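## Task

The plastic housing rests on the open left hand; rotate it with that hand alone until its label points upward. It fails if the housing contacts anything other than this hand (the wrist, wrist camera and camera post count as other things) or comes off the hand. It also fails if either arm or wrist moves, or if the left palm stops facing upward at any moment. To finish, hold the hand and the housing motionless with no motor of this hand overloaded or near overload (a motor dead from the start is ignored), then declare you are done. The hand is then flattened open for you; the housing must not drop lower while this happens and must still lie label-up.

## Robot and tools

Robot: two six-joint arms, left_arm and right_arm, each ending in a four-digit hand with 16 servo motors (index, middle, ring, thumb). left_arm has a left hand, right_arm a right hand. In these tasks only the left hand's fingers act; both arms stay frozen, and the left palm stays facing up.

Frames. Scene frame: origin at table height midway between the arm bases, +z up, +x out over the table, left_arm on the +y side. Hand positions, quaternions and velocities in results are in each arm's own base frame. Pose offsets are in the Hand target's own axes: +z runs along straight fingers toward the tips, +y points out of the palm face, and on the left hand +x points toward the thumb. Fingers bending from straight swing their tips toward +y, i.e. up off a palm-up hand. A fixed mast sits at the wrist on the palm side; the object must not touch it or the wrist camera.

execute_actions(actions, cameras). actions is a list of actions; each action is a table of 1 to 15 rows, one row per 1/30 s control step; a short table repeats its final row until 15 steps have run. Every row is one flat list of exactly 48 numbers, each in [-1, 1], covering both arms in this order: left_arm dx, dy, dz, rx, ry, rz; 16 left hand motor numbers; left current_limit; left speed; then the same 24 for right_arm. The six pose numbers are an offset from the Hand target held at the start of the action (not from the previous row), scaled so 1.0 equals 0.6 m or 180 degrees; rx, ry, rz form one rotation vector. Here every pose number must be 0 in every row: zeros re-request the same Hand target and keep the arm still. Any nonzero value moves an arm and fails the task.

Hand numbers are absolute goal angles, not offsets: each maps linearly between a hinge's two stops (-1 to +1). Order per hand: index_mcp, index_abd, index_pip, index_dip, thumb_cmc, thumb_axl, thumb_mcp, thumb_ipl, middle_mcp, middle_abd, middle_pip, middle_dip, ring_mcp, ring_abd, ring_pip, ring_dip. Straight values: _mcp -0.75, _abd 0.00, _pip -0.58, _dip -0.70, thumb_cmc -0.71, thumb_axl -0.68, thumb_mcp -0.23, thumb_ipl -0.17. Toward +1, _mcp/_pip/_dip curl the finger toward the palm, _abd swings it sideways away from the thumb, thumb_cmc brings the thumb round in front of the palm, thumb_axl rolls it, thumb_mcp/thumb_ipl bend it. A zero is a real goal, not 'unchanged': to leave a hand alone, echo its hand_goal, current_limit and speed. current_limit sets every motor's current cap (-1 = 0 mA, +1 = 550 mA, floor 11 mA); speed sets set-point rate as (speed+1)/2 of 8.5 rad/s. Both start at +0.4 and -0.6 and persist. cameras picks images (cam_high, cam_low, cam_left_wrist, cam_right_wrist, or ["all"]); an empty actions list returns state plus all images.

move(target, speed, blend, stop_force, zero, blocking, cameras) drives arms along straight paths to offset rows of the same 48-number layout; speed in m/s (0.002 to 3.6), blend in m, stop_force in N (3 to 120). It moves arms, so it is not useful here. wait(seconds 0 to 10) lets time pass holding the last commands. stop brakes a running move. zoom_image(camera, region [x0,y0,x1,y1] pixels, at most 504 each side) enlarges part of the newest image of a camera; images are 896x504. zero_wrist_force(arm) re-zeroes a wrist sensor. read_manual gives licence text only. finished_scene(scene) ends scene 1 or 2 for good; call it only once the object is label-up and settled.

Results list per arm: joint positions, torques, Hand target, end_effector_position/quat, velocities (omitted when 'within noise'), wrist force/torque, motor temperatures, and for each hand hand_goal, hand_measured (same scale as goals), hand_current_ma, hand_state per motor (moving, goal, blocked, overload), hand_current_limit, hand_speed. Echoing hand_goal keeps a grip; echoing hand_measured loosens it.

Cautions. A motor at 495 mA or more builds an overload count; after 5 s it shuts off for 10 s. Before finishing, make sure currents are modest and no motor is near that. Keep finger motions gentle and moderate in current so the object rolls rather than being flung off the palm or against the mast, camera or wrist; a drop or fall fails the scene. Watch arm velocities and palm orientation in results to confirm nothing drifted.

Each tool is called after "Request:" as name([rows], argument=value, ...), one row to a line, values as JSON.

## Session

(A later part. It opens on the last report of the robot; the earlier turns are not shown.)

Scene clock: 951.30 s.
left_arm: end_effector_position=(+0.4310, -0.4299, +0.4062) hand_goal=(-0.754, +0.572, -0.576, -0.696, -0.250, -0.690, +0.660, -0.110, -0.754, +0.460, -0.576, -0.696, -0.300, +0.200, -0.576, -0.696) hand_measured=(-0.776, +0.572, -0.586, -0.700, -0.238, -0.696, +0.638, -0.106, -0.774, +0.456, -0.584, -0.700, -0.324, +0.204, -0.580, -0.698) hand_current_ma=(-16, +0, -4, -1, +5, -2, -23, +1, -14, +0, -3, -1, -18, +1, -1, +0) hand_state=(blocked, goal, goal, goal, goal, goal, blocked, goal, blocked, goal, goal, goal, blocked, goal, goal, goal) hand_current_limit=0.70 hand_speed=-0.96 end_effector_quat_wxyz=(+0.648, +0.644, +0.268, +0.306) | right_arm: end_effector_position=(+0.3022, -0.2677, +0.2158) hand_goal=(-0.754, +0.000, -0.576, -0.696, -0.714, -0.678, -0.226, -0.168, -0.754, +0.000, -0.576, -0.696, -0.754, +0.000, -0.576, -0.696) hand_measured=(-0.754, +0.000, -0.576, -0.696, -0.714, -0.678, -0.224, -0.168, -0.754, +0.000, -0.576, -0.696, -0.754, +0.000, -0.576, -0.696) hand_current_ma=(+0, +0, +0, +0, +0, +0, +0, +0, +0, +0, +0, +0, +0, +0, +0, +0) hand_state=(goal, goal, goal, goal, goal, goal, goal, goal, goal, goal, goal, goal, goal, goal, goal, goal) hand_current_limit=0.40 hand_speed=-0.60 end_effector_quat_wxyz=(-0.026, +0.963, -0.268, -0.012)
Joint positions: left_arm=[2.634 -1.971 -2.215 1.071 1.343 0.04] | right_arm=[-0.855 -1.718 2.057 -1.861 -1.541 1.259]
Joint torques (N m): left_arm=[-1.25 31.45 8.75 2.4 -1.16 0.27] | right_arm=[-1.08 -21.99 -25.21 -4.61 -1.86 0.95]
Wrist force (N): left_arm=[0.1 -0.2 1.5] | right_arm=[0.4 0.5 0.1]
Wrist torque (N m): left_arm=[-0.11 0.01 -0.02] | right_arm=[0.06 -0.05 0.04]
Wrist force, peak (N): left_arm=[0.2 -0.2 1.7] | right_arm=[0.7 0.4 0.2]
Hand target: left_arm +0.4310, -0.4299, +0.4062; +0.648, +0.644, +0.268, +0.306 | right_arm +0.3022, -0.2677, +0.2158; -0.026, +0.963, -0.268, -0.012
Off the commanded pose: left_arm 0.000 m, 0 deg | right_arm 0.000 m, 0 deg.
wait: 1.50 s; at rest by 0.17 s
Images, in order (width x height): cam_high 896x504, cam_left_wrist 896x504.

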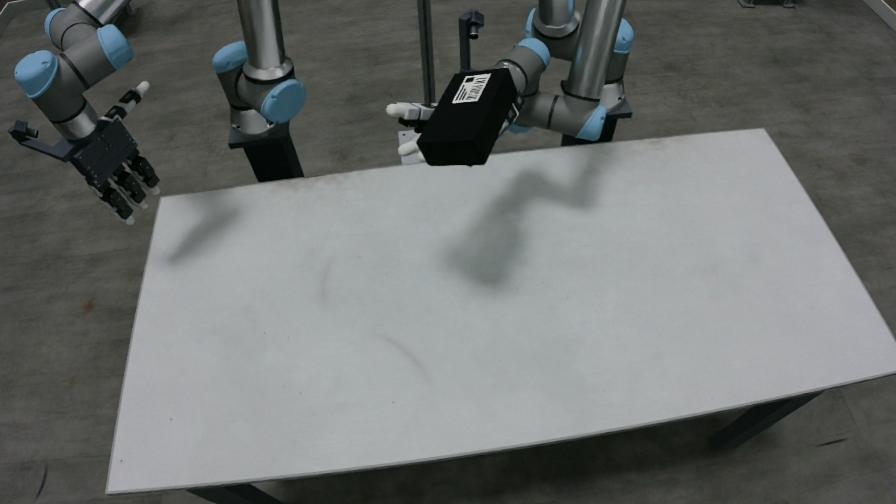

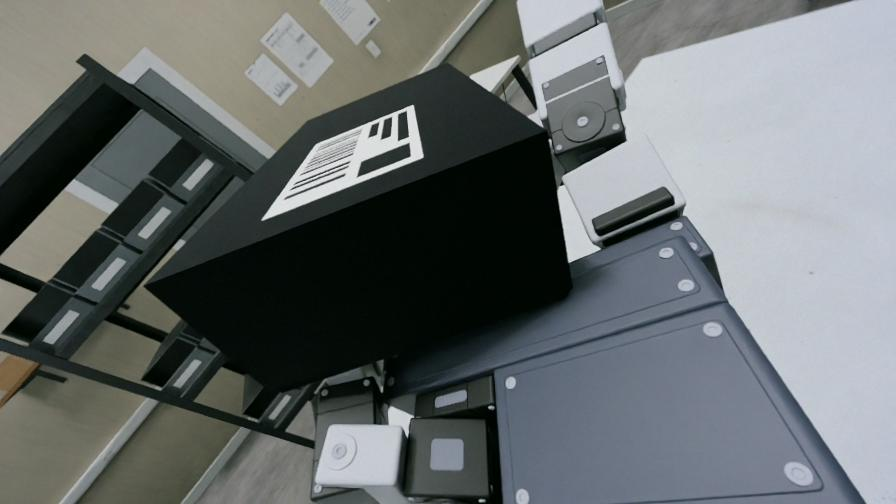

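Request:
move(target=[0,0,0,0,0,0,-0.754,0.572,-0.576,-0.696,-0.5,-0.69,0.66,-0.11,-0.754,0.46,-0.576,-0.696,-0.3,0.55,-0.576,-0.696,0.7,-0.96,0,0,0,0,0,0,-0.754,0,-0.576,-0.696,-0.714,-0.678,-0.226,-0.168,-0.754,0,-0.576,-0.696,-0.754,0,-0.576,-0.696,0.4,-0.6], cameras=[])

Request:
wait(seconds=1.5, cameras=["cam_high","cam_left_wrist"])

Request:
zoom_image(camera="cam_high", region=[370, 30, 550, 190])

Scene clock: 966.50 s.
left_arm: end_effector_position=(+0.4310, -0.4299, +0.4062) hand_goal=(-0.754, +0.572, -0.576, -0.696, -0.500, -0.690, +0.660, -0.110, -0.754, +0.460, -0.576, -0.696, -0.300, +0.550, -0.576, -0.696) hand_measured=(-0.776, +0.572, -0.586, -0.700, -0.508, -0.696, +0.628, -0.108, -0.774, +0.456, -0.584, -0.700, -0.324, +0.548, -0.580, -0.698) hand_current_ma=(-16, +0, -4, -1, -2, -2, -41, +1, -14, +0, -3, -1, -17, +0, -1, +0) hand_state=(blocked, goal, goal, goal, goal, goal, blocked, goal, blocked, goal, goal, goal, blocked, goal, goal, goal) hand_current_limit=0.70 hand_speed=-0.96 end_effector_quat_wxyz=(+0.648, +0.644, +0.268, +0.306) | right_arm: end_effector_position=(+0.3022, -0.2677, +0.2158) hand_goal=(-0.754, +0.000, -0.576, -0.696, -0.714, -0.678, -0.226, -0.168, -0.754, +0.000, -0.576, -0.696, -0.754, +0.000, -0.576, -0.696) hand_measured=(-0.754, +0.000, -0.576, -0.696, -0.714, -0.678, -0.224, -0.168, -0.754, +0.000, -0.576, -0.696, -0.754, +0.000, -0.576, -0.696) hand_current_ma=(+0, +0, +0, +0, +0, +0, +0, +0, +0, +0, +0, +0, +0, +0, +0, +0) hand_state=(goal, goal, goal, goal, goal, goal, goal, goal, goal, goal, goal, goal, goal, goal, goal, goal) hand_current_limit=0.40 hand_speed=-0.60 end_effector_quat_wxyz=(-0.026, +0.963, -0.268, -0.012)
Joint positions: left_arm=[2.634 -1.971 -2.215 1.071 1.343 0.04] | right_arm=[-0.855 -1.718 2.057 -1.861 -1.541 1.259]
Joint torques (N m): left_arm=[-1.59 31.1 9.13 2.55 -1.06 0.15] | right_arm=[-0.28 -21.4 -26.02 -4.68 -1.88 0.83]
Wrist force (N): left_arm=[0.3 0.1 1.4] | right_arm=[0.3 0.1 -0.1]
Wrist torque (N m): left_arm=[-0.09 -0.01 -0.02] | right_arm=[0.01 -0.04 0.03]
Wrist force, peak (N): left_arm=[0.2 0.0 1.9] | right_arm=[0.6 0.7 0.3]
Hand target: left_arm +0.4310, -0.4299, +0.4062; +0.648, +0.644, +0.268, +0.306 | right_arm +0.3022, -0.2677, +0.2158; -0.026, +0.963, -0.268, -0.012
Off the commanded pose: left_arm 0.000 m, 0 deg | right_arm 0.000 m, 0 deg.
move: done
No camera images: "cameras" was empty.

Scene clock: 968.00 s.
left_arm: end_effector_position=(+0.4310, -0.4299, +0.4062) hand_goal=(-0.754, +0.572, -0.576, -0.696, -0.500, -0.690, +0.660, -0.110, -0.754, +0.460, -0.576, -0.696, -0.300, +0.550, -0.576, -0.696) hand_measured=(-0.776, +0.572, -0.586, -0.700, -0.508, -0.696, +0.628, -0.108, -0.774, +0.456, -0.584, -0.700, -0.324, +0.548, -0.580, -0.698) hand_current_ma=(-16, +0, -4, -1, -2, -2, -41, +1, -14, +0, -3, -1, -17, +0, -1, +0) hand_state=(blocked, goal, goal, goal, goal, goal, blocked, goal, blocked, goal, goal, goal, blocked, goal, goal, goal) hand_current_limit=0.70 hand_speed=-0.96 end_effector_quat_wxyz=(+0.648, +0.644, +0.268, +0.306) | right_arm: end_effector_position=(+0.3022, -0.2677, +0.2158) hand_goal=(-0.754, +0.000, -0.576, -0.696, -0.714, -0.678, -0.226, -0.168, -0.754, +0.000, -0.576, -0.696, -0.754, +0.000, -0.576, -0.696) hand_measured=(-0.754, +0.000, -0.576, -0.696, -0.714, -0.678, -0.224, -0.168, -0.754, +0.000, -0.576, -0.696, -0.754, +0.000, -0.576, -0.696) hand_current_ma=(+0, +0, +0, +0, +0, +0, +0, +0, +0, +0, +0, +0, +0, +0, +0, +0) hand_state=(goal, goal, goal, goal, goal, goal, goal, goal, goal, goal, goal, goal, goal, goal, goal, goal) hand_current_limit=0.40 hand_speed=-0.60 end_effector_quat_wxyz=(-0.026, +0.963, -0.268, -0.012)
Joint positions: left_arm=[2.634 -1.971 -2.215 1.071 1.343 0.04] | right_arm=[-0.855 -1.718 2.057 -1.861 -1.541 1.259]
Joint torques (N m): left_arm=[-1.74 31.07 9.2 2.55 -1.05 0.18] | right_arm=[-0.12 -21.41 -25.91 -4.68 -1.95 1.21]
Wrist force (N): left_arm=[0.2 -0.1 1.4] | right_arm=[0.2 0.4 -0.1]
Wrist torque (N m): left_arm=[-0.09 0.00 -0.03] | right_arm=[0.05 -0.02 0.02]
Wrist force, peak (N): left_arm=[0.2 0.2 1.6] | right_arm=[0.2 0.8 0.0]
Hand target: left_arm +0.4310, -0.4299, +0.4062; +0.648, +0.644, +0.268, +0.306 | right_arm +0.3022, -0.2677, +0.2158; -0.026, +0.963, -0.268, -0.012
Off the commanded pose: left_arm 0.000 m, 0 deg | right_arm 0.000 m, 0 deg.
wait: 1.50 s; at rest by 0.17 s
Images, in order (width x height): cam_high 896x504, cam_left_wrist 896x504.

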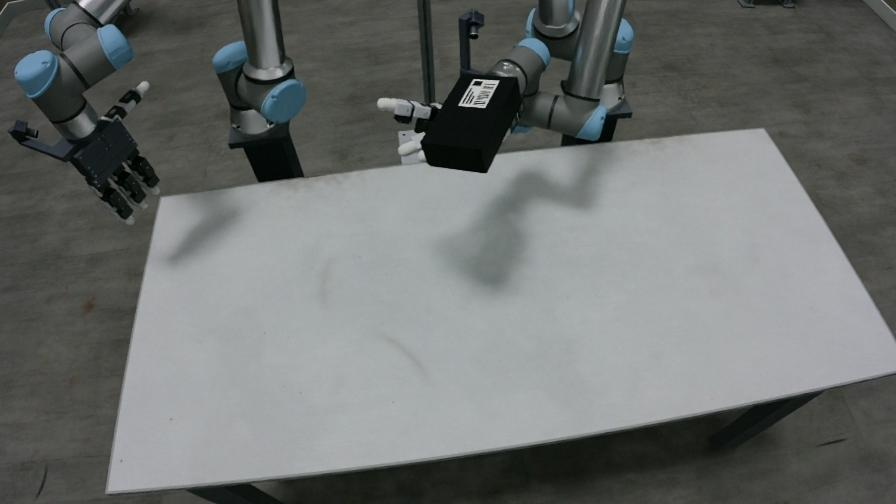

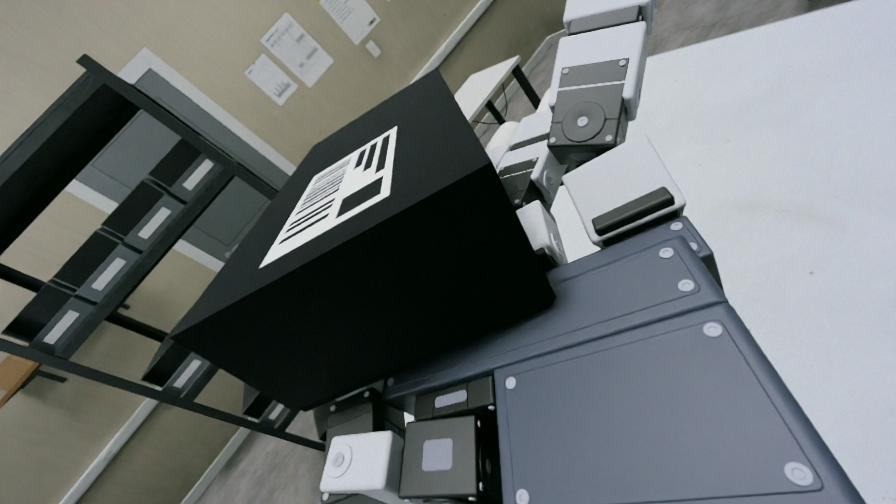

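Scaled by 2.800 from the camera's 896x504 image, which has a finer 1280x720 frame.

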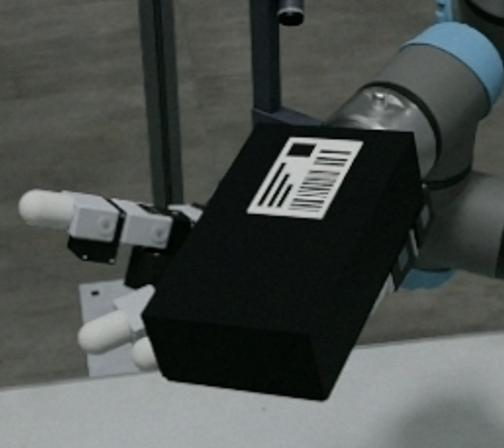

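Request:
move(target=[0,0,0,0,0,0,-0.754,-0.2,-0.576,-0.696,-0.5,-0.69,0.66,-0.11,-0.754,0.46,-0.576,-0.696,-0.754,0.55,-0.576,-0.696,0.7,-0.95,0,0,0,0,0,0,-0.754,0,-0.576,-0.696,-0.714,-0.678,-0.226,-0.168,-0.754,0,-0.576,-0.696,-0.754,0,-0.576,-0.696,0.4,-0.6], cameras=[])

Request:
wait(seconds=2, cameras=["cam_high","cam_left_wrist"])

Request:
zoom_image(camera="cam_high", region=[370, 30, 550, 190])

Scene clock: 986.60 s.
left_arm: end_effector_position=(+0.4310, -0.4299, +0.4062) hand_goal=(-0.754, -0.200, -0.576, -0.696, -0.500, -0.690, +0.660, -0.110, -0.754, +0.460, -0.576, -0.696, -0.754, +0.550, -0.576, -0.696) hand_measured=(-0.776, -0.190, -0.586, -0.700, -0.508, -0.696, +0.628, -0.108, -0.774, +0.458, -0.584, -0.700, -0.762, +0.548, -0.580, -0.698) hand_current_ma=(-17, +3, -4, -1, -3, -2, -41, +1, -14, +0, -3, -1, -3, +0, -1, +0) hand_state=(blocked, goal, goal, goal, goal, goal, blocked, goal, blocked, goal, goal, goal, goal, goal, goal, goal) hand_current_limit=0.70 hand_speed=-0.95 end_effector_quat_wxyz=(+0.648, +0.644, +0.268, +0.306) | right_arm: end_effector_position=(+0.3022, -0.2677, +0.2158) hand_goal=(-0.754, +0.000, -0.576, -0.696, -0.714, -0.678, -0.226, -0.168, -0.754, +0.000, -0.576, -0.696, -0.754, +0.000, -0.576, -0.696) hand_measured=(-0.754, +0.000, -0.576, -0.696, -0.714, -0.678, -0.224, -0.168, -0.754, +0.000, -0.576, -0.696, -0.754, +0.000, -0.576, -0.696) hand_current_ma=(+0, +0, +0, +0, +0, +0, +0, +0, +0, +0, +0, +0, +0, +0, +0, +0) hand_state=(goal, goal, goal, goal, goal, goal, goal, goal, goal, goal, goal, goal, goal, goal, goal, goal) hand_current_limit=0.40 hand_speed=-0.60 end_effector_quat_wxyz=(-0.026, +0.963, -0.268, -0.012)
Joint positions: left_arm=[2.634 -1.971 -2.215 1.071 1.343 0.04] | right_arm=[-0.855 -1.718 2.057 -1.861 -1.541 1.259]
Joint torques (N m): left_arm=[-1.57 30.46 9.41 2.56 -0.65 0.23] | right_arm=[0.66 -21.75 -24.69 -4.71 -1.88 1.37]
Wrist force (N): left_arm=[0.1 0.1 1.4] | right_arm=[0.0 0.1 -0.2]
Wrist torque (N m): left_arm=[-0.07 0.01 -0.10] | right_arm=[0.03 0.00 0.00]
Wrist force, peak (N): left_arm=[0.2 0.0 1.8] | right_arm=[0.6 0.8 0.2]
Hand target: left_arm +0.4310, -0.4299, +0.4062; +0.648, +0.644, +0.268, +0.306 | right_arm +0.3022, -0.2677, +0.2158; -0.026, +0.963, -0.268, -0.012
Off the commanded pose: left_arm 0.000 m, 0 deg | right_arm 0.000 m, 0 deg.
move: done
No camera images: "cameras" was empty.

Scene clock: 988.60 s.
left_arm: end_effector_position=(+0.4310, -0.4299, +0.4062) hand_goal=(-0.754, -0.200, -0.576, -0.696, -0.500, -0.690, +0.660, -0.110, -0.754, +0.460, -0.576, -0.696, -0.754, +0.550, -0.576, -0.696) hand_measured=(-0.776, -0.190, -0.586, -0.700, -0.508, -0.696, +0.628, -0.108, -0.774, +0.458, -0.584, -0.700, -0.762, +0.548, -0.580, -0.698) hand_current_ma=(-17, +3, -4, -1, -3, -2, -41, +1, -14, +0, -3, -1, -3, +0, -1, +0) hand_state=(blocked, goal, goal, goal, goal, goal, blocked, goal, blocked, goal, goal, goal, goal, goal, goal, goal) hand_current_limit=0.70 hand_speed=-0.95 end_effector_quat_wxyz=(+0.648, +0.644, +0.268, +0.306) | right_arm: end_effector_position=(+0.3022, -0.2677, +0.2158) hand_goal=(-0.754, +0.000, -0.576, -0.696, -0.714, -0.678, -0.226, -0.168, -0.754, +0.000, -0.576, -0.696, -0.754, +0.000, -0.576, -0.696) hand_measured=(-0.754, +0.000, -0.576, -0.696, -0.714, -0.678, -0.224, -0.168, -0.754, +0.000, -0.576, -0.696, -0.754, +0.000, -0.576, -0.696) hand_current_ma=(+0, +0, +0, +0, +0, +0, +0, +0, +0, +0, +0, +0, +0, +0, +0, +0) hand_state=(goal, goal, goal, goal, goal, goal, goal, goal, goal, goal, goal, goal, goal, goal, goal, goal) hand_current_limit=0.40 hand_speed=-0.60 end_effector_quat_wxyz=(-0.026, +0.963, -0.268, -0.012)
Joint positions: left_arm=[2.634 -1.971 -2.215 1.071 1.343 0.04] | right_arm=[-0.855 -1.718 2.057 -1.861 -1.541 1.259]
Joint torques (N m): left_arm=[-1.65 30.03 9.5 2.66 -0.7 0.43] | right_arm=[0.07 -20.66 -25.14 -4.62 -1.79 0.84]
Wrist force (N): left_arm=[0.2 0.2 1.7] | right_arm=[0.0 0.3 0.1]
Wrist torque (N m): left_arm=[-0.08 0.01 -0.10] | right_arm=[0.03 -0.01 0.00]
Wrist force, peak (N): left_arm=[0.2 0.2 1.7] | right_arm=[0.5 0.6 0.0]
Hand target: left_arm +0.4310, -0.4299, +0.4062; +0.648, +0.644, +0.268, +0.306 | right_arm +0.3022, -0.2677, +0.2158; -0.026, +0.963, -0.268, -0.012
Off the commanded pose: left_arm 0.000 m, 0 deg | right_arm 0.000 m, 0 deg.
wait: 2.00 s; at rest by 0.17 s
Images, in order (width x height): cam_high 896x504, cam_left_wrist 896x504.

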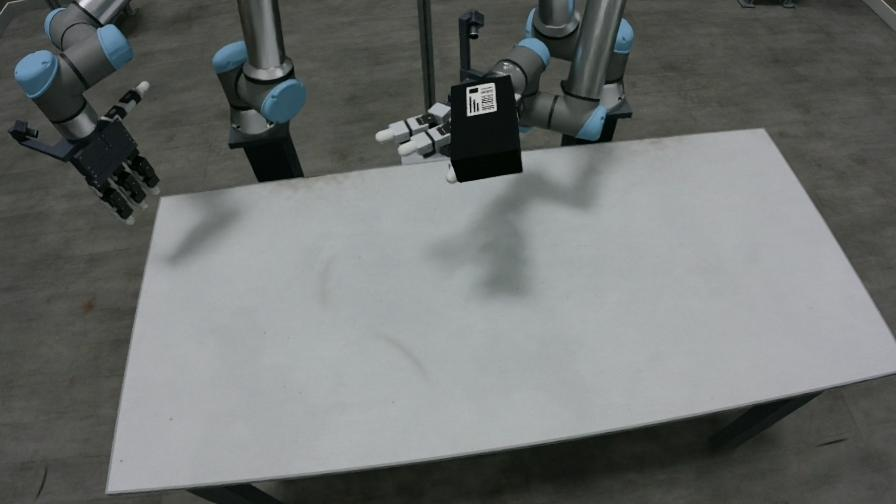

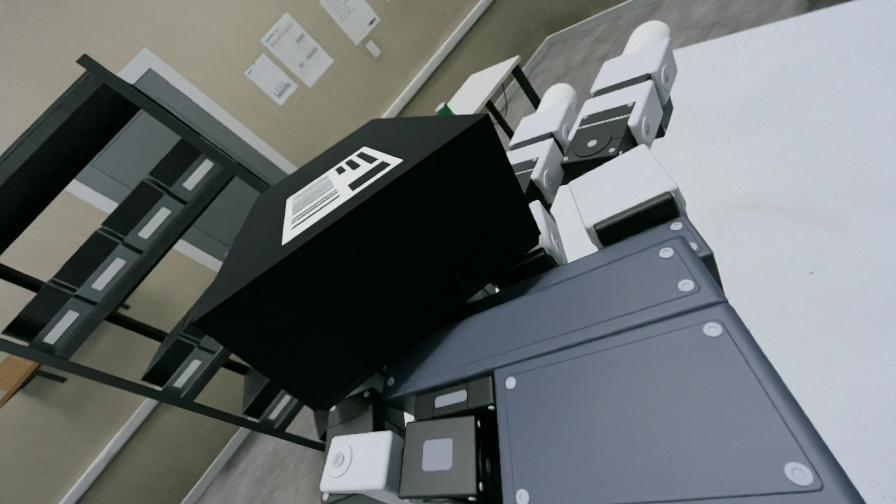

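Scaled by 2.800 from the camera's 896x504 image, which has a finer 1280x720 frame.

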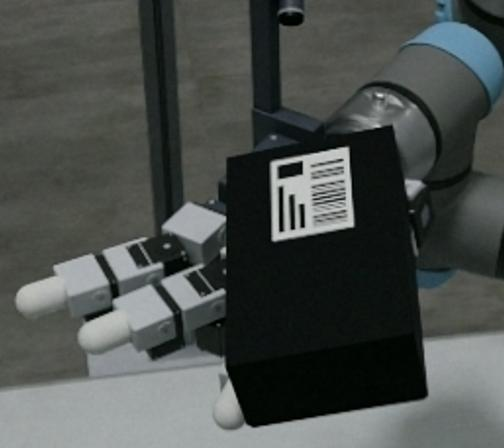

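Request:
move(target=[0,0,0,0,0,0,-0.754,0.35,-0.576,-0.696,-0.5,-0.69,0.66,-0.11,-0.754,0.46,-0.576,-0.696,-0.754,0.55,-0.576,-0.696,0.7,-0.95,0,0,0,0,0,0,-0.754,0,-0.576,-0.696,-0.714,-0.678,-0.226,-0.168,-0.754,0,-0.576,-0.696,-0.754,0,-0.576,-0.696,0.4,-0.6], cameras=[])

Request:
wait(seconds=2, cameras=["cam_high","cam_left_wrist"])

Request:
zoom_image(camera="cam_high", region=[370, 30, 550, 190])

Scene clock: 1006.60 s.
left_arm: end_effector_position=(+0.4310, -0.4299, +0.4062) hand_goal=(-0.754, +0.350, -0.576, -0.696, -0.500, -0.690, +0.660, -0.110, -0.754, +0.460, -0.576, -0.696, -0.754, +0.550, -0.576, -0.696) hand_measured=(-0.776, +0.346, -0.586, -0.700, -0.508, -0.696, +0.628, -0.108, -0.774, +0.458, -0.584, -0.700, -0.762, +0.548, -0.580, -0.698) hand_current_ma=(-17, -1, -4, -1, -3, -2, -41, +1, -14, +0, -3, -1, -3, +0, -1, +0) hand_state=(blocked, goal, goal, goal, goal, goal, blocked, goal, blocked, goal, goal, goal, goal, goal, goal, goal) hand_current_limit=0.70 hand_speed=-0.95 end_effector_quat_wxyz=(+0.648, +0.644, +0.268, +0.306) | right_arm: end_effector_position=(+0.3022, -0.2677, +0.2158) hand_goal=(-0.754, +0.000, -0.576, -0.696, -0.714, -0.678, -0.226, -0.168, -0.754, +0.000, -0.576, -0.696, -0.754, +0.000, -0.576, -0.696) hand_measured=(-0.754, +0.000, -0.576, -0.696, -0.714, -0.678, -0.224, -0.168, -0.754, +0.000, -0.576, -0.696, -0.754, +0.000, -0.576, -0.696) hand_current_ma=(+0, +0, +0, +0, +0, +0, +0, +0, +0, +0, +0, +0, +0, +0, +0, +0) hand_state=(goal, goal, goal, goal, goal, goal, goal, goal, goal, goal, goal, goal, goal, goal, goal, goal) hand_current_limit=0.40 hand_speed=-0.60 end_effector_quat_wxyz=(-0.026, +0.963, -0.268, -0.012)
Joint positions: left_arm=[2.634 -1.971 -2.215 1.071 1.343 0.04] | right_arm=[-0.855 -1.718 2.057 -1.861 -1.541 1.259]
Joint torques (N m): left_arm=[-1.78 29.83 10.16 2.68 -0.67 0.62] | right_arm=[-0.14 -20.71 -25.02 -4.6 -1.83 0.94]
Wrist force (N): left_arm=[0.1 0.0 1.5] | right_arm=[0.4 0.5 -0.1]
Wrist torque (N m): left_arm=[-0.07 0.01 -0.05] | right_arm=[0.08 -0.04 0.03]
Wrist force, peak (N): left_arm=[0.1 0.2 1.8] | right_arm=[0.6 0.8 -0.1]
Hand target: left_arm +0.4310, -0.4299, +0.4062; +0.648, +0.644, +0.268, +0.306 | right_arm +0.3022, -0.2677, +0.2158; -0.026, +0.963, -0.268, -0.012
Off the commanded pose: left_arm 0.000 m, 0 deg | right_arm 0.000 m, 0 deg.
move: done
No camera images: "cameras" was empty.

Scene clock: 1008.60 s.
left_arm: end_effector_position=(+0.4310, -0.4299, +0.4062) hand_goal=(-0.754, +0.350, -0.576, -0.696, -0.500, -0.690, +0.660, -0.110, -0.754, +0.460, -0.576, -0.696, -0.754, +0.550, -0.576, -0.696) hand_measured=(-0.776, +0.346, -0.586, -0.700, -0.508, -0.696, +0.628, -0.108, -0.774, +0.458, -0.584, -0.700, -0.762, +0.548, -0.580, -0.698) hand_current_ma=(-17, -1, -4, -1, -3, -2, -41, +1, -14, +0, -3, -1, -3, +0, -1, +0) hand_state=(blocked, goal, goal, goal, goal, goal, blocked, goal, blocked, goal, goal, goal, goal, goal, goal, goal) hand_current_limit=0.70 hand_speed=-0.95 end_effector_quat_wxyz=(+0.648, +0.644, +0.268, +0.306) | right_arm: end_effector_position=(+0.3022, -0.2677, +0.2158) hand_goal=(-0.754, +0.000, -0.576, -0.696, -0.714, -0.678, -0.226, -0.168, -0.754, +0.000, -0.576, -0.696, -0.754, +0.000, -0.576, -0.696) hand_measured=(-0.754, +0.000, -0.576, -0.696, -0.714, -0.678, -0.224, -0.168, -0.754, +0.000, -0.576, -0.696, -0.754, +0.000, -0.576, -0.696) hand_current_ma=(+0, +0, +0, +0, +0, +0, +0, +0, +0, +0, +0, +0, +0, +0, +0, +0) hand_state=(goal, goal, goal, goal, goal, goal, goal, goal, goal, goal, goal, goal, goal, goal, goal, goal) hand_current_limit=0.40 hand_speed=-0.60 end_effector_quat_wxyz=(-0.026, +0.963, -0.268, -0.012)
Joint positions: left_arm=[2.634 -1.971 -2.215 1.071 1.343 0.04] | right_arm=[-0.855 -1.718 2.057 -1.861 -1.541 1.259]
Joint torques (N m): left_arm=[-2.18 29.53 10.06 2.73 -0.51 0.58] | right_arm=[-0.07 -22.5 -25.94 -4.68 -1.62 0.98]
Wrist force (N): left_arm=[0.2 0.0 1.4] | right_arm=[0.2 0.6 0.0]
Wrist torque (N m): left_arm=[-0.08 0.00 -0.04] | right_arm=[0.07 -0.03 0.03]
Wrist force, peak (N): left_arm=[0.3 0.1 1.7] | right_arm=[0.4 0.8 0.1]
Hand target: left_arm +0.4310, -0.4299, +0.4062; +0.648, +0.644, +0.268, +0.306 | right_arm +0.3022, -0.2677, +0.2158; -0.026, +0.963, -0.268, -0.012
Off the commanded pose: left_arm 0.000 m, 0 deg | right_arm 0.000 m, 0 deg.
wait: 2.00 s; at rest by 0.17 s
Images, in order (width x height): cam_high 896x504, cam_left_wrist 896x504.

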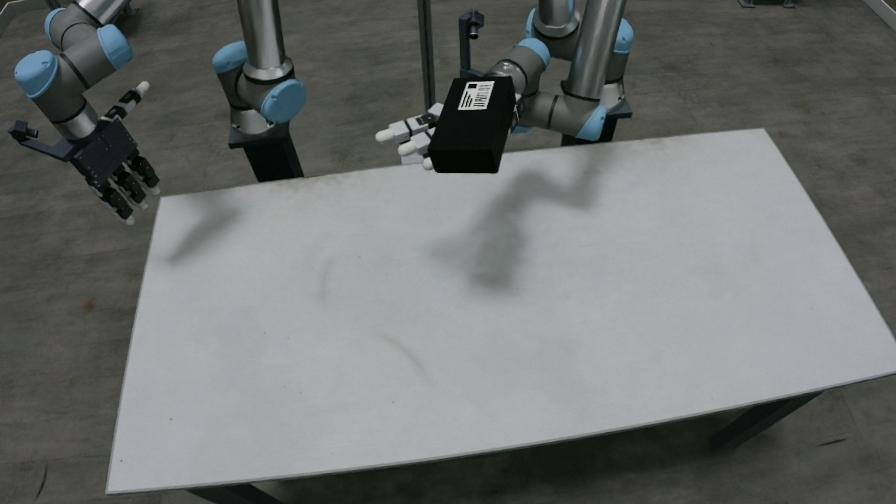

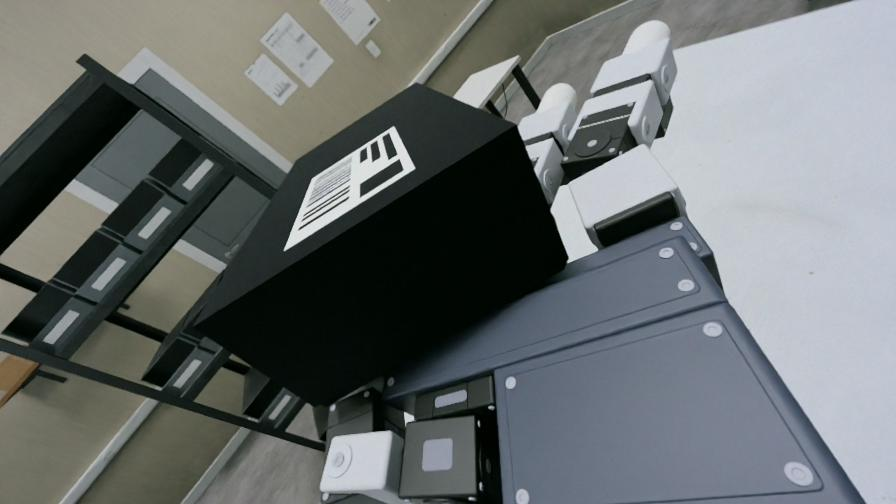

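Scaled by 2.800 from the camera's 896x504 image, which has a finer 1280x720 frame.

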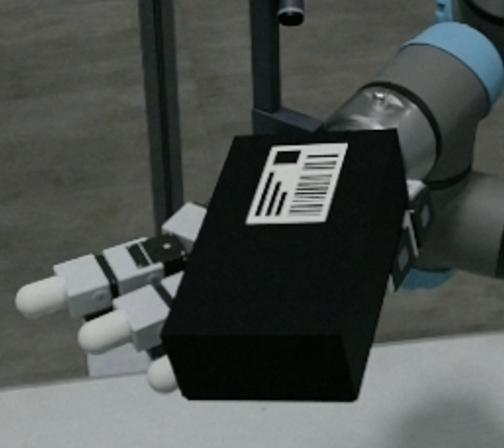

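Request:
move([
  [0,0,0,0,0,0,-0.754,0.58,-0.576,-0.696,-0.5,-0.69,0.66,-0.11,-0.754,0.46,-0.576,-0.696,-0.754,0.55,-0.576,-0.696,0.7,-0.95,0,0,0,0,0,0,-0.754,0,-0.576,-0.696,-0.714,-0.678,-0.226,-0.168,-0.754,0,-0.576,-0.696,-0.754,0,-0.576,-0.696,0.4,-0.6],
], cameras=[])

Request:
wait(seconds=1, cameras=["cam_high","cam_left_wrist"])

Request:
zoom_image(camera="cam_high", region=[370, 30, 550, 190])

Scene clock: 1017.53 s.
left_arm: end_effector_position=(+0.4310, -0.4299, +0.4062) hand_goal=(-0.754, +0.580, -0.576, -0.696, -0.500, -0.690, +0.660, -0.110, -0.754, +0.460, -0.576, -0.696, -0.754, +0.550, -0.576, -0.696) hand_measured=(-0.776, +0.572, -0.586, -0.700, -0.508, -0.696, +0.628, -0.108, -0.774, +0.458, -0.584, -0.700, -0.762, +0.548, -0.580, -0.698) hand_current_ma=(-17, -2, -4, -1, -3, -2, -41, +1, -14, +0, -3, -1, -3, +0, -1, +0) hand_state=(blocked, goal, goal, goal, goal, goal, blocked, goal, blocked, goal, goal, goal, goal, goal, goal, goal) hand_current_limit=0.70 hand_speed=-0.95 end_effector_quat_wxyz=(+0.648, +0.644, +0.268, +0.306) | right_arm: end_effector_position=(+0.3022, -0.2677, +0.2158) hand_goal=(-0.754, +0.000, -0.576, -0.696, -0.714, -0.678, -0.226, -0.168, -0.754, +0.000, -0.576, -0.696, -0.754, +0.000, -0.576, -0.696) hand_measured=(-0.754, +0.000, -0.576, -0.696, -0.714, -0.678, -0.224, -0.168, -0.754, +0.000, -0.576, -0.696, -0.754, +0.000, -0.576, -0.696) hand_current_ma=(+0, +0, +0, +0, +0, +0, +0, +0, +0, +0, +0, +0, +0, +0, +0, +0) hand_state=(goal, goal, goal, goal, goal, goal, goal, goal, goal, goal, goal, goal, goal, goal, goal, goal) hand_current_limit=0.40 hand_speed=-0.60 end_effector_quat_wxyz=(-0.026, +0.963, -0.268, -0.012)
Joint positions: left_arm=[2.634 -1.971 -2.215 1.071 1.343 0.04] | right_arm=[-0.855 -1.718 2.057 -1.861 -1.541 1.259]
Joint torques (N m): left_arm=[-2.2 29.39 11.09 2.62 -0.39 0.63] | right_arm=[-0.4 -20.1 -24.72 -4.82 -1.59 1.07]
Wrist force (N): left_arm=[0.1 0.0 1.1] | right_arm=[0.3 0.5 0.1]
Wrist torque (N m): left_arm=[-0.07 0.01 -0.03] | right_arm=[0.04 -0.04 0.03]
Wrist force, peak (N): left_arm=[0.2 -0.1 1.8] | right_arm=[0.7 0.6 0.2]
Hand target: left_arm +0.4310, -0.4299, +0.4062; +0.648, +0.644, +0.268, +0.306 | right_arm +0.3022, -0.2677, +0.2158; -0.026, +0.963, -0.268, -0.012
Off the commanded pose: left_arm 0.000 m, 0 deg | right_arm 0.000 m, 0 deg.
move: done
No camera images: "cameras" was empty.

Scene clock: 1018.53 s.
left_arm: end_effector_position=(+0.4310, -0.4299, +0.4062) hand_goal=(-0.754, +0.580, -0.576, -0.696, -0.500, -0.690, +0.660, -0.110, -0.754, +0.460, -0.576, -0.696, -0.754, +0.550, -0.576, -0.696) hand_measured=(-0.776, +0.572, -0.586, -0.700, -0.508, -0.696, +0.628, -0.108, -0.774, +0.458, -0.584, -0.700, -0.762, +0.548, -0.580, -0.698) hand_current_ma=(-17, -2, -4, -1, -3, -2, -41, +1, -14, +0, -3, -1, -3, +0, -1, +0) hand_state=(blocked, goal, goal, goal, goal, goal, blocked, goal, blocked, goal, goal, goal, goal, goal, goal, goal) hand_current_limit=0.70 hand_speed=-0.95 end_effector_quat_wxyz=(+0.648, +0.644, +0.268, +0.306) | right_arm: end_effector_position=(+0.3022, -0.2677, +0.2158) hand_goal=(-0.754, +0.000, -0.576, -0.696, -0.714, -0.678, -0.226, -0.168, -0.754, +0.000, -0.576, -0.696, -0.754, +0.000, -0.576, -0.696) hand_measured=(-0.754, +0.000, -0.576, -0.696, -0.714, -0.678, -0.224, -0.168, -0.754, +0.000, -0.576, -0.696, -0.754, +0.000, -0.576, -0.696) hand_current_ma=(+0, +0, +0, +0, +0, +0, +0, +0, +0, +0, +0, +0, +0, +0, +0, +0) hand_state=(goal, goal, goal, goal, goal, goal, goal, goal, goal, goal, goal, goal, goal, goal, goal, goal) hand_current_limit=0.40 hand_speed=-0.60 end_effector_quat_wxyz=(-0.026, +0.963, -0.268, -0.012)
Joint positions: left_arm=[2.634 -1.971 -2.215 1.071 1.343 0.04] | right_arm=[-0.855 -1.718 2.057 -1.861 -1.541 1.259]
Joint torques (N m): left_arm=[-2.54 29.75 10.45 2.6 -0.31 0.64] | right_arm=[0.63 -19.71 -24.29 -4.74 -1.9 1.28]
Wrist force (N): left_arm=[0.1 0.3 1.5] | right_arm=[0.0 0.3 -0.4]
Wrist torque (N m): left_arm=[-0.06 0.01 -0.04] | right_arm=[0.06 0.00 0.00]
Wrist force, peak (N): left_arm=[0.1 -0.3 1.6] | right_arm=[0.4 0.5 -0.5]
Hand target: left_arm +0.4310, -0.4299, +0.4062; +0.648, +0.644, +0.268, +0.306 | right_arm +0.3022, -0.2677, +0.2158; -0.026, +0.963, -0.268, -0.012
Off the commanded pose: left_arm 0.000 m, 0 deg | right_arm 0.000 m, 0 deg.
wait: 1.00 s; at rest by 0.17 s
Images, in order (width x height): cam_high 896x504, cam_left_wrist 896x504.

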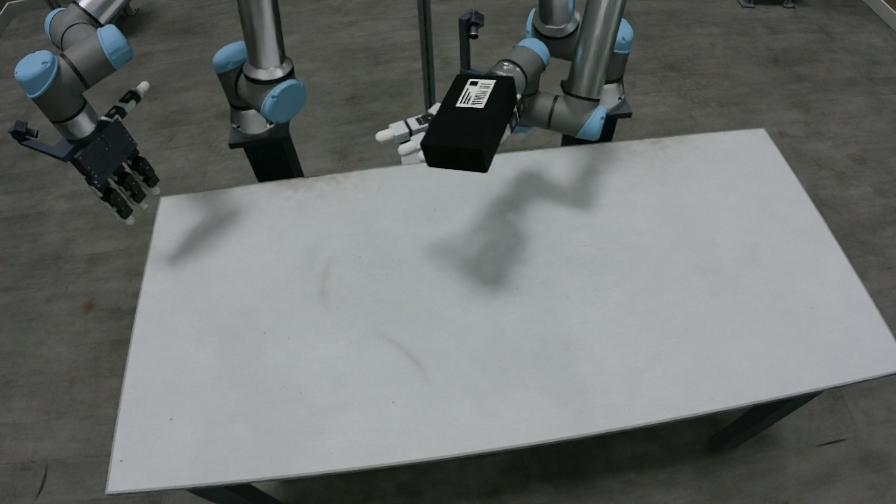

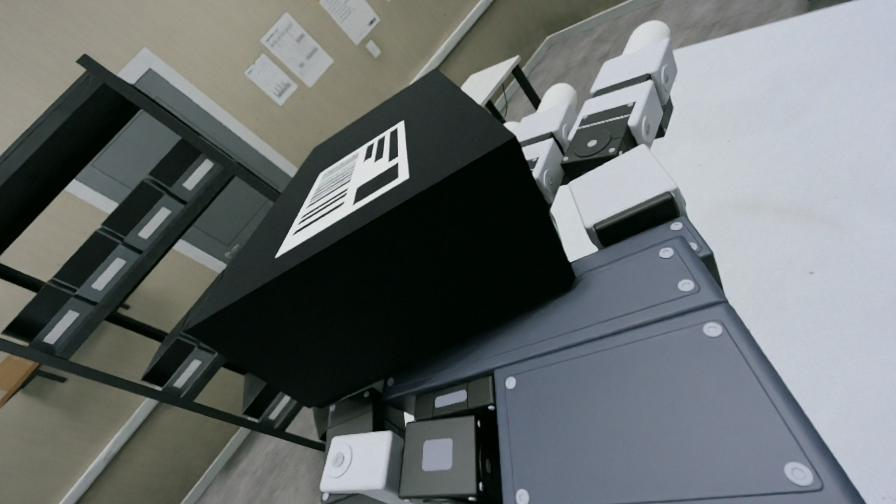

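Scaled by 2.800 from the camera's 896x504 image, which has a finer 1280x720 frame.

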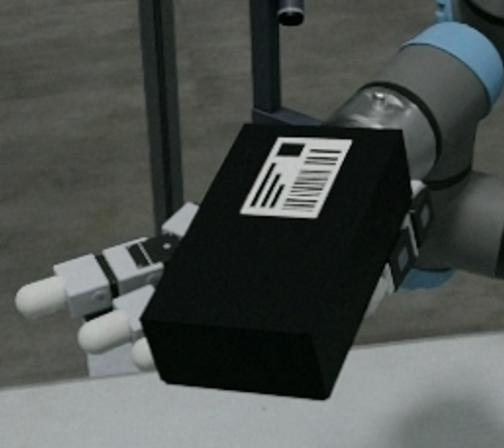

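Request:
move([
  [0,0,0,0,0,0,-0.754,0.58,-0.576,-0.696,-0.5,-0.69,0.66,-0.11,-0.754,0.36,-0.576,-0.696,-0.754,0.55,-0.576,-0.696,0.7,-0.95,0,0,0,0,0,0,-0.754,0,-0.576,-0.696,-0.714,-0.678,-0.226,-0.168,-0.754,0,-0.576,-0.696,-0.754,0,-0.576,-0.696,0.4,-0.6],
  [0,0,0,0,0,0,-0.85,0.58,-0.576,-0.696,-0.5,-0.69,0.66,-0.11,-0.754,0.36,-0.576,-0.696,-0.754,0.55,-0.576,-0.696,0.7,-0.95,0,0,0,0,0,0,-0.754,0,-0.576,-0.696,-0.714,-0.678,-0.226,-0.168,-0.754,0,-0.576,-0.696,-0.754,0,-0.576,-0.696,0.4,-0.6],
], cameras=[])

Request:
wait(seconds=1.5, cameras=["cam_high","cam_left_wrist"])

Request:
zoom_image(camera="cam_high", region=[370, 30, 550, 190])

Scene clock: 1031.57 s.
left_arm: end_effector_position=(+0.4310, -0.4299, +0.4062) hand_goal=(-0.850, +0.580, -0.576, -0.696, -0.500, -0.690, +0.660, -0.110, -0.754, +0.360, -0.576, -0.696, -0.754, +0.550, -0.576, -0.696) hand_measured=(-0.852, +0.544, -0.578, -0.698, -0.510, -0.700, +0.628, -0.108, -0.774, +0.408, -0.584, -0.700, -0.762, +0.548, -0.580, -0.698) hand_current_ma=(+0, -25, +0, +0, -3, -5, -41, +1, -14, +44, -3, -1, -3, +0, -1, +0) hand_state=(goal, blocked, goal, goal, goal, goal, blocked, goal, blocked, blocked, goal, goal, goal, goal, goal, goal) hand_current_limit=0.70 hand_speed=-0.95 end_effector_quat_wxyz=(+0.648, +0.644, +0.268, +0.306) | right_arm: end_effector_position=(+0.3022, -0.2677, +0.2158) hand_goal=(-0.754, +0.000, -0.576, -0.696, -0.714, -0.678, -0.226, -0.168, -0.754, +0.000, -0.576, -0.696, -0.754, +0.000, -0.576, -0.696) hand_measured=(-0.754, +0.000, -0.576, -0.696, -0.714, -0.678, -0.224, -0.168, -0.754, +0.000, -0.576, -0.696, -0.754, +0.000, -0.576, -0.696) hand_current_ma=(+0, +0, +0, +0, +0, +0, +0, +0, +0, +0, +0, +0, +0, +0, +0, +0) hand_state=(goal, goal, goal, goal, goal, goal, goal, goal, goal, goal, goal, goal, goal, goal, goal, goal) hand_current_limit=0.40 hand_speed=-0.60 end_effector_quat_wxyz=(-0.026, +0.963, -0.268, -0.012)
Joint positions: left_arm=[2.634 -1.971 -2.215 1.071 1.343 0.04] | right_arm=[-0.855 -1.718 2.057 -1.861 -1.541 1.259]
Joint torques (N m): left_arm=[-2.3 29.66 11.24 2.71 -0.16 0.74] | right_arm=[0.66 -20.97 -24.16 -4.54 -1.71 1.39]
Wrist force (N): left_arm=[0.1 -0.1 1.4] | right_arm=[0.3 0.2 0.0]
Wrist torque (N m): left_arm=[-0.09 0.01 -0.03] | right_arm=[0.03 -0.04 0.02]
Wrist force, peak (N): left_arm=[0.0 0.1 1.8] | right_arm=[0.8 0.4 -0.1]
Hand target: left_arm +0.4310, -0.4299, +0.4062; +0.648, +0.644, +0.268, +0.306 | right_arm +0.3022, -0.2677, +0.2158; -0.026, +0.963, -0.268, -0.012
Off the commanded pose: left_arm 0.000 m, 0 deg | right_arm 0.000 m, 0 deg.
move: done
No camera images: "cameras" was empty.

Scene clock: 1033.07 s.
left_arm: end_effector_position=(+0.4310, -0.4299, +0.4062) hand_goal=(-0.850, +0.580, -0.576, -0.696, -0.500, -0.690, +0.660, -0.110, -0.754, +0.360, -0.576, -0.696, -0.754, +0.550, -0.576, -0.696) hand_measured=(-0.852, +0.544, -0.578, -0.698, -0.510, -0.700, +0.628, -0.108, -0.774, +0.408, -0.584, -0.700, -0.762, +0.548, -0.580, -0.698) hand_current_ma=(+0, -25, +0, +0, -3, -5, -41, +1, -14, +44, -3, -1, -3, +0, -1, +0) hand_state=(goal, blocked, goal, goal, goal, goal, blocked, goal, blocked, blocked, goal, goal, goal, goal, goal, goal) hand_current_limit=0.70 hand_speed=-0.95 end_effector_quat_wxyz=(+0.648, +0.644, +0.268, +0.306) | right_arm: end_effector_position=(+0.3022, -0.2677, +0.2158) hand_goal=(-0.754, +0.000, -0.576, -0.696, -0.714, -0.678, -0.226, -0.168, -0.754, +0.000, -0.576, -0.696, -0.754, +0.000, -0.576, -0.696) hand_measured=(-0.754, +0.000, -0.576, -0.696, -0.714, -0.678, -0.224, -0.168, -0.754, +0.000, -0.576, -0.696, -0.754, +0.000, -0.576, -0.696) hand_current_ma=(+0, +0, +0, +0, +0, +0, +0, +0, +0, +0, +0, +0, +0, +0, +0, +0) hand_state=(goal, goal, goal, goal, goal, goal, goal, goal, goal, goal, goal, goal, goal, goal, goal, goal) hand_current_limit=0.40 hand_speed=-0.60 end_effector_quat_wxyz=(-0.026, +0.963, -0.268, -0.012)
Joint positions: left_arm=[2.634 -1.971 -2.215 1.071 1.343 0.04] | right_arm=[-0.855 -1.718 2.057 -1.861 -1.541 1.259]
Joint torques (N m): left_arm=[-2.63 29.12 11.06 2.7 -0.17 0.69] | right_arm=[0.46 -20.5 -24.5 -4.66 -1.73 1.09]
Wrist force (N): left_arm=[0.1 -0.3 1.4] | right_arm=[0.2 0.4 0.0]
Wrist torque (N m): left_arm=[-0.13 0.01 -0.03] | right_arm=[0.03 -0.03 0.01]
Wrist force, peak (N): left_arm=[0.0 0.1 1.8] | right_arm=[0.2 0.6 0.5]
Hand target: left_arm +0.4310, -0.4299, +0.4062; +0.648, +0.644, +0.268, +0.306 | right_arm +0.3022, -0.2677, +0.2158; -0.026, +0.963, -0.268, -0.012
Off the commanded pose: left_arm 0.000 m, 0 deg | right_arm 0.000 m, 0 deg.
wait: 1.50 s; at rest by 0.17 s
Images, in order (width x height): cam_high 896x504, cam_left_wrist 896x504.

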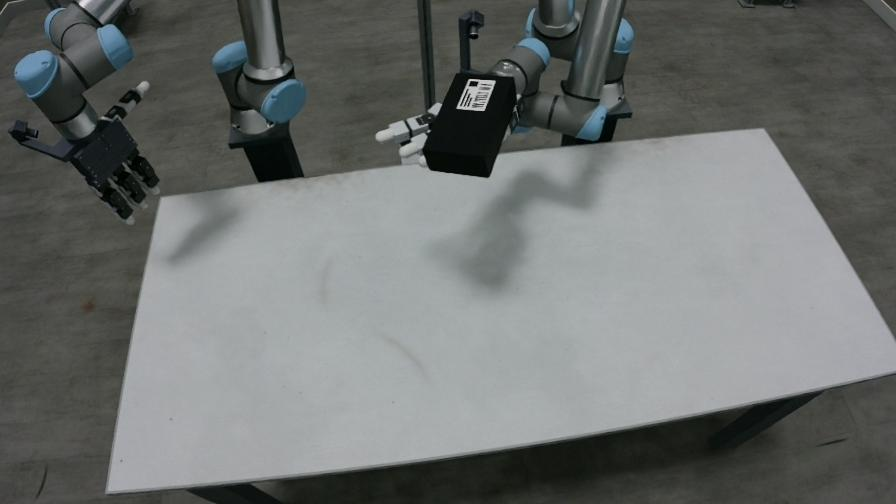

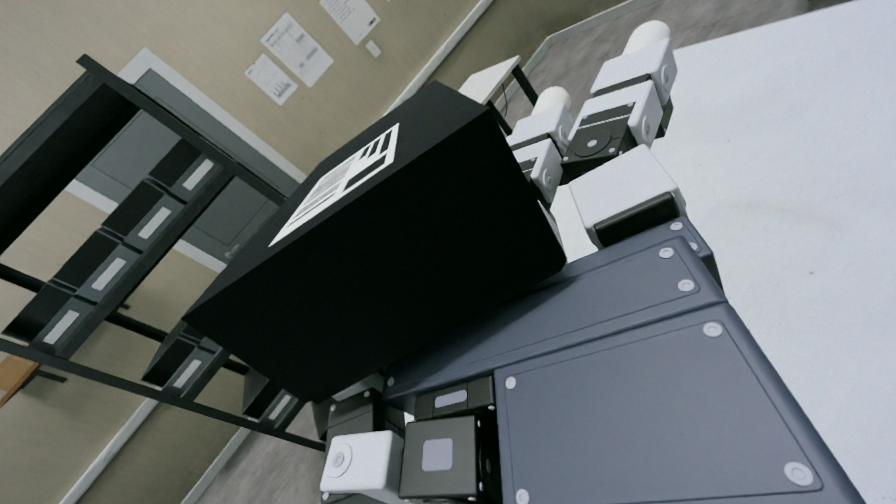

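Scaled by 2.800 from the camera's 896x504 image, which has a finer 1280x720 frame.

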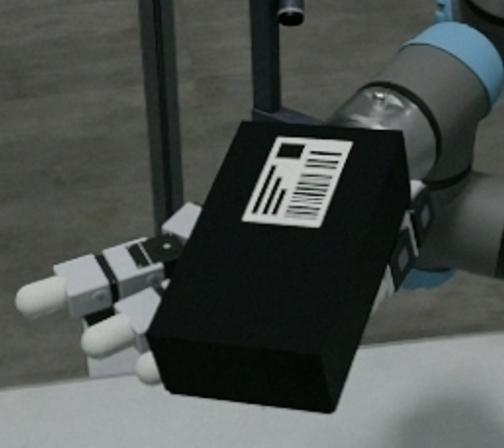

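Request:
move([
  [0,0,0,0,0,0,-0.85,0.3,-0.576,-0.696,-0.5,-0.69,0.66,-0.11,-0.754,0.40,-0.576,-0.696,-0.754,0.55,-0.576,-0.696,0.7,-0.95,0,0,0,0,0,0,-0.754,0,-0.576,-0.696,-0.714,-0.678,-0.226,-0.168,-0.754,0,-0.576,-0.696,-0.754,0,-0.576,-0.696,0.4,-0.6],
], cameras=[])

Request:
wait(seconds=1.5, cameras=["cam_high","cam_left_wrist"])

Request:
zoom_image(camera="cam_high", region=[370, 30, 550, 190])

Scene clock: 1043.80 s.
left_arm: end_effector_position=(+0.4310, -0.4299, +0.4062) hand_goal=(-0.850, +0.300, -0.576, -0.696, -0.500, -0.690, +0.660, -0.110, -0.754, +0.400, -0.576, -0.696, -0.754, +0.550, -0.576, -0.696) hand_measured=(-0.856, +0.304, -0.578, -0.698, -0.510, -0.700, +0.628, -0.108, -0.774, +0.406, -0.584, -0.700, -0.762, +0.548, -0.580, -0.698) hand_current_ma=(-2, +1, +0, +0, -3, -5, -41, +1, -14, +1, -3, -1, -3, +0, -1, +0) hand_state=(goal, goal, goal, goal, goal, goal, blocked, goal, blocked, goal, goal, goal, goal, goal, goal, goal) hand_current_limit=0.70 hand_speed=-0.95 end_effector_quat_wxyz=(+0.648, +0.644, +0.268, +0.306) | right_arm: end_effector_position=(+0.3022, -0.2677, +0.2158) hand_goal=(-0.754, +0.000, -0.576, -0.696, -0.714, -0.678, -0.226, -0.168, -0.754, +0.000, -0.576, -0.696, -0.754, +0.000, -0.576, -0.696) hand_measured=(-0.754, +0.000, -0.576, -0.696, -0.714, -0.678, -0.224, -0.168, -0.754, +0.000, -0.576, -0.696, -0.754, +0.000, -0.576, -0.696) hand_current_ma=(+0, +0, +0, +0, +0, +0, +0, +0, +0, +0, +0, +0, +0, +0, +0, +0) hand_state=(goal, goal, goal, goal, goal, goal, goal, goal, goal, goal, goal, goal, goal, goal, goal, goal) hand_current_limit=0.40 hand_speed=-0.60 end_effector_quat_wxyz=(-0.026, +0.963, -0.268, -0.012)
Joint positions: left_arm=[2.634 -1.971 -2.215 1.071 1.343 0.04] | right_arm=[-0.855 -1.718 2.057 -1.861 -1.541 1.259]
Joint torques (N m): left_arm=[-2.51 28.68 11.17 2.8 -0.03 0.67] | right_arm=[0.54 -21.54 -24.34 -4.81 -1.75 1.01]
Wrist force (N): left_arm=[0.0 -0.2 1.4] | right_arm=[0.3 0.3 -0.2]
Wrist torque (N m): left_arm=[-0.08 0.02 -0.05] | right_arm=[0.05 -0.04 0.02]
Wrist force, peak (N): left_arm=[0.2 -0.1 1.8] | right_arm=[0.7 0.5 -0.1]
Hand target: left_arm +0.4310, -0.4299, +0.4062; +0.648, +0.644, +0.268, +0.306 | right_arm +0.3022, -0.2677, +0.2158; -0.026, +0.963, -0.268, -0.012
Off the commanded pose: left_arm 0.000 m, 0 deg | right_arm 0.000 m, 0 deg.
move: done
No camera images: "cameras" was empty.

Scene clock: 1045.30 s.
left_arm: end_effector_position=(+0.4310, -0.4299, +0.4062) hand_goal=(-0.850, +0.300, -0.576, -0.696, -0.500, -0.690, +0.660, -0.110, -0.754, +0.400, -0.576, -0.696, -0.754, +0.550, -0.576, -0.696) hand_measured=(-0.856, +0.304, -0.578, -0.698, -0.510, -0.700, +0.628, -0.108, -0.774, +0.406, -0.584, -0.700, -0.762, +0.548, -0.580, -0.698) hand_current_ma=(-2, +1, +0, +0, -3, -5, -41, +1, -14, +1, -3, -1, -3, +0, -1, +0) hand_state=(goal, goal, goal, goal, goal, goal, blocked, goal, blocked, goal, goal, goal, goal, goal, goal, goal) hand_current_limit=0.70 hand_speed=-0.95 end_effector_quat_wxyz=(+0.648, +0.644, +0.268, +0.306) | right_arm: end_effector_position=(+0.3022, -0.2677, +0.2158) hand_goal=(-0.754, +0.000, -0.576, -0.696, -0.714, -0.678, -0.226, -0.168, -0.754, +0.000, -0.576, -0.696, -0.754, +0.000, -0.576, -0.696) hand_measured=(-0.754, +0.000, -0.576, -0.696, -0.714, -0.678, -0.224, -0.168, -0.754, +0.000, -0.576, -0.696, -0.754, +0.000, -0.576, -0.696) hand_current_ma=(+0, +0, +0, +0, +0, +0, +0, +0, +0, +0, +0, +0, +0, +0, +0, +0) hand_state=(goal, goal, goal, goal, goal, goal, goal, goal, goal, goal, goal, goal, goal, goal, goal, goal) hand_current_limit=0.40 hand_speed=-0.60 end_effector_quat_wxyz=(-0.026, +0.963, -0.268, -0.012)
Joint positions: left_arm=[2.634 -1.971 -2.215 1.071 1.343 0.04] | right_arm=[-0.855 -1.718 2.057 -1.861 -1.541 1.259]
Joint torques (N m): left_arm=[-2.96 28.55 11.3 2.86 0.04 0.73] | right_arm=[0.32 -19.53 -23.16 -4.67 -1.78 1.29]
Wrist force (N): left_arm=[0.1 -0.1 1.6] | right_arm=[0.2 0.3 0.3]
Wrist torque (N m): left_arm=[-0.11 0.01 -0.05] | right_arm=[0.02 -0.03 0.02]
Wrist force, peak (N): left_arm=[0.1 -0.2 1.8] | right_arm=[0.6 0.3 -0.4]
Hand target: left_arm +0.4310, -0.4299, +0.4062; +0.648, +0.644, +0.268, +0.306 | right_arm +0.3022, -0.2677, +0.2158; -0.026, +0.963, -0.268, -0.012
Off the commanded pose: left_arm 0.000 m, 0 deg | right_arm 0.000 m, 0 deg.
wait: 1.50 s; at rest by 0.17 s
Images, in order (width x height): cam_high 896x504, cam_left_wrist 896x504.

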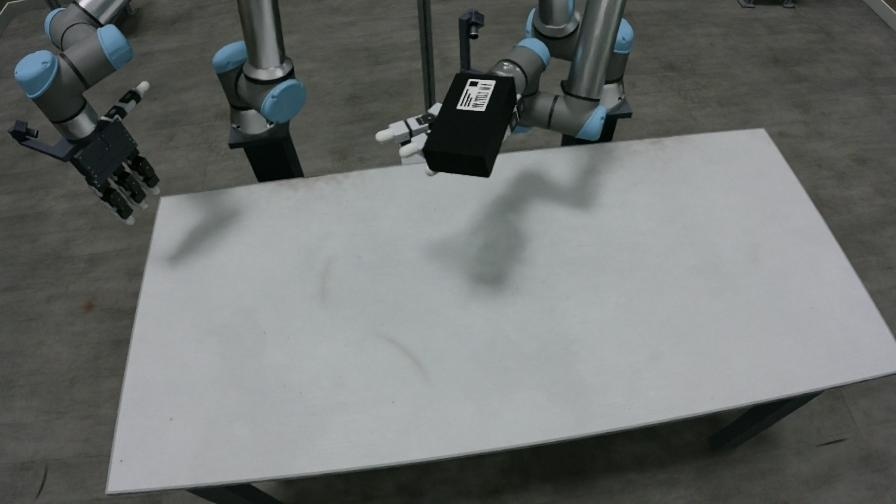

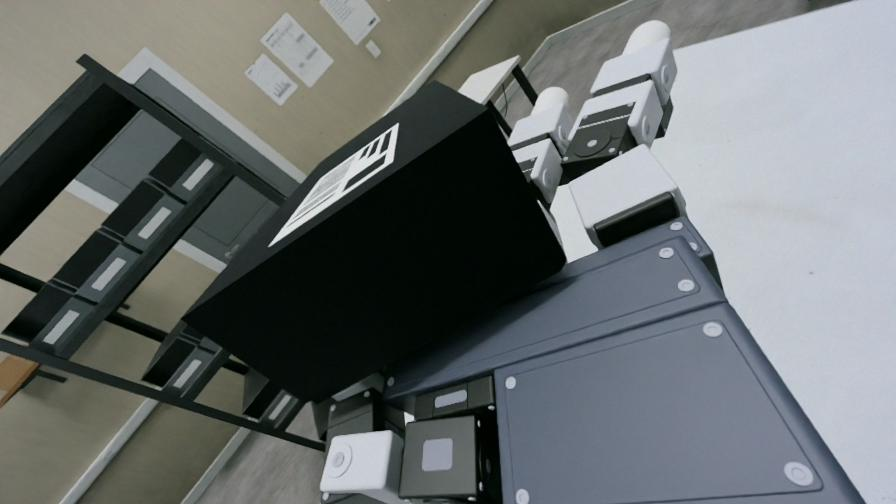

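Scaled by 2.800 from the camera's 896x504 image, which has a finer 1280x720 frame.

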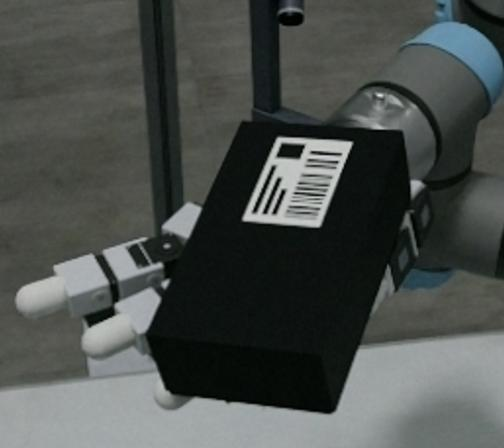

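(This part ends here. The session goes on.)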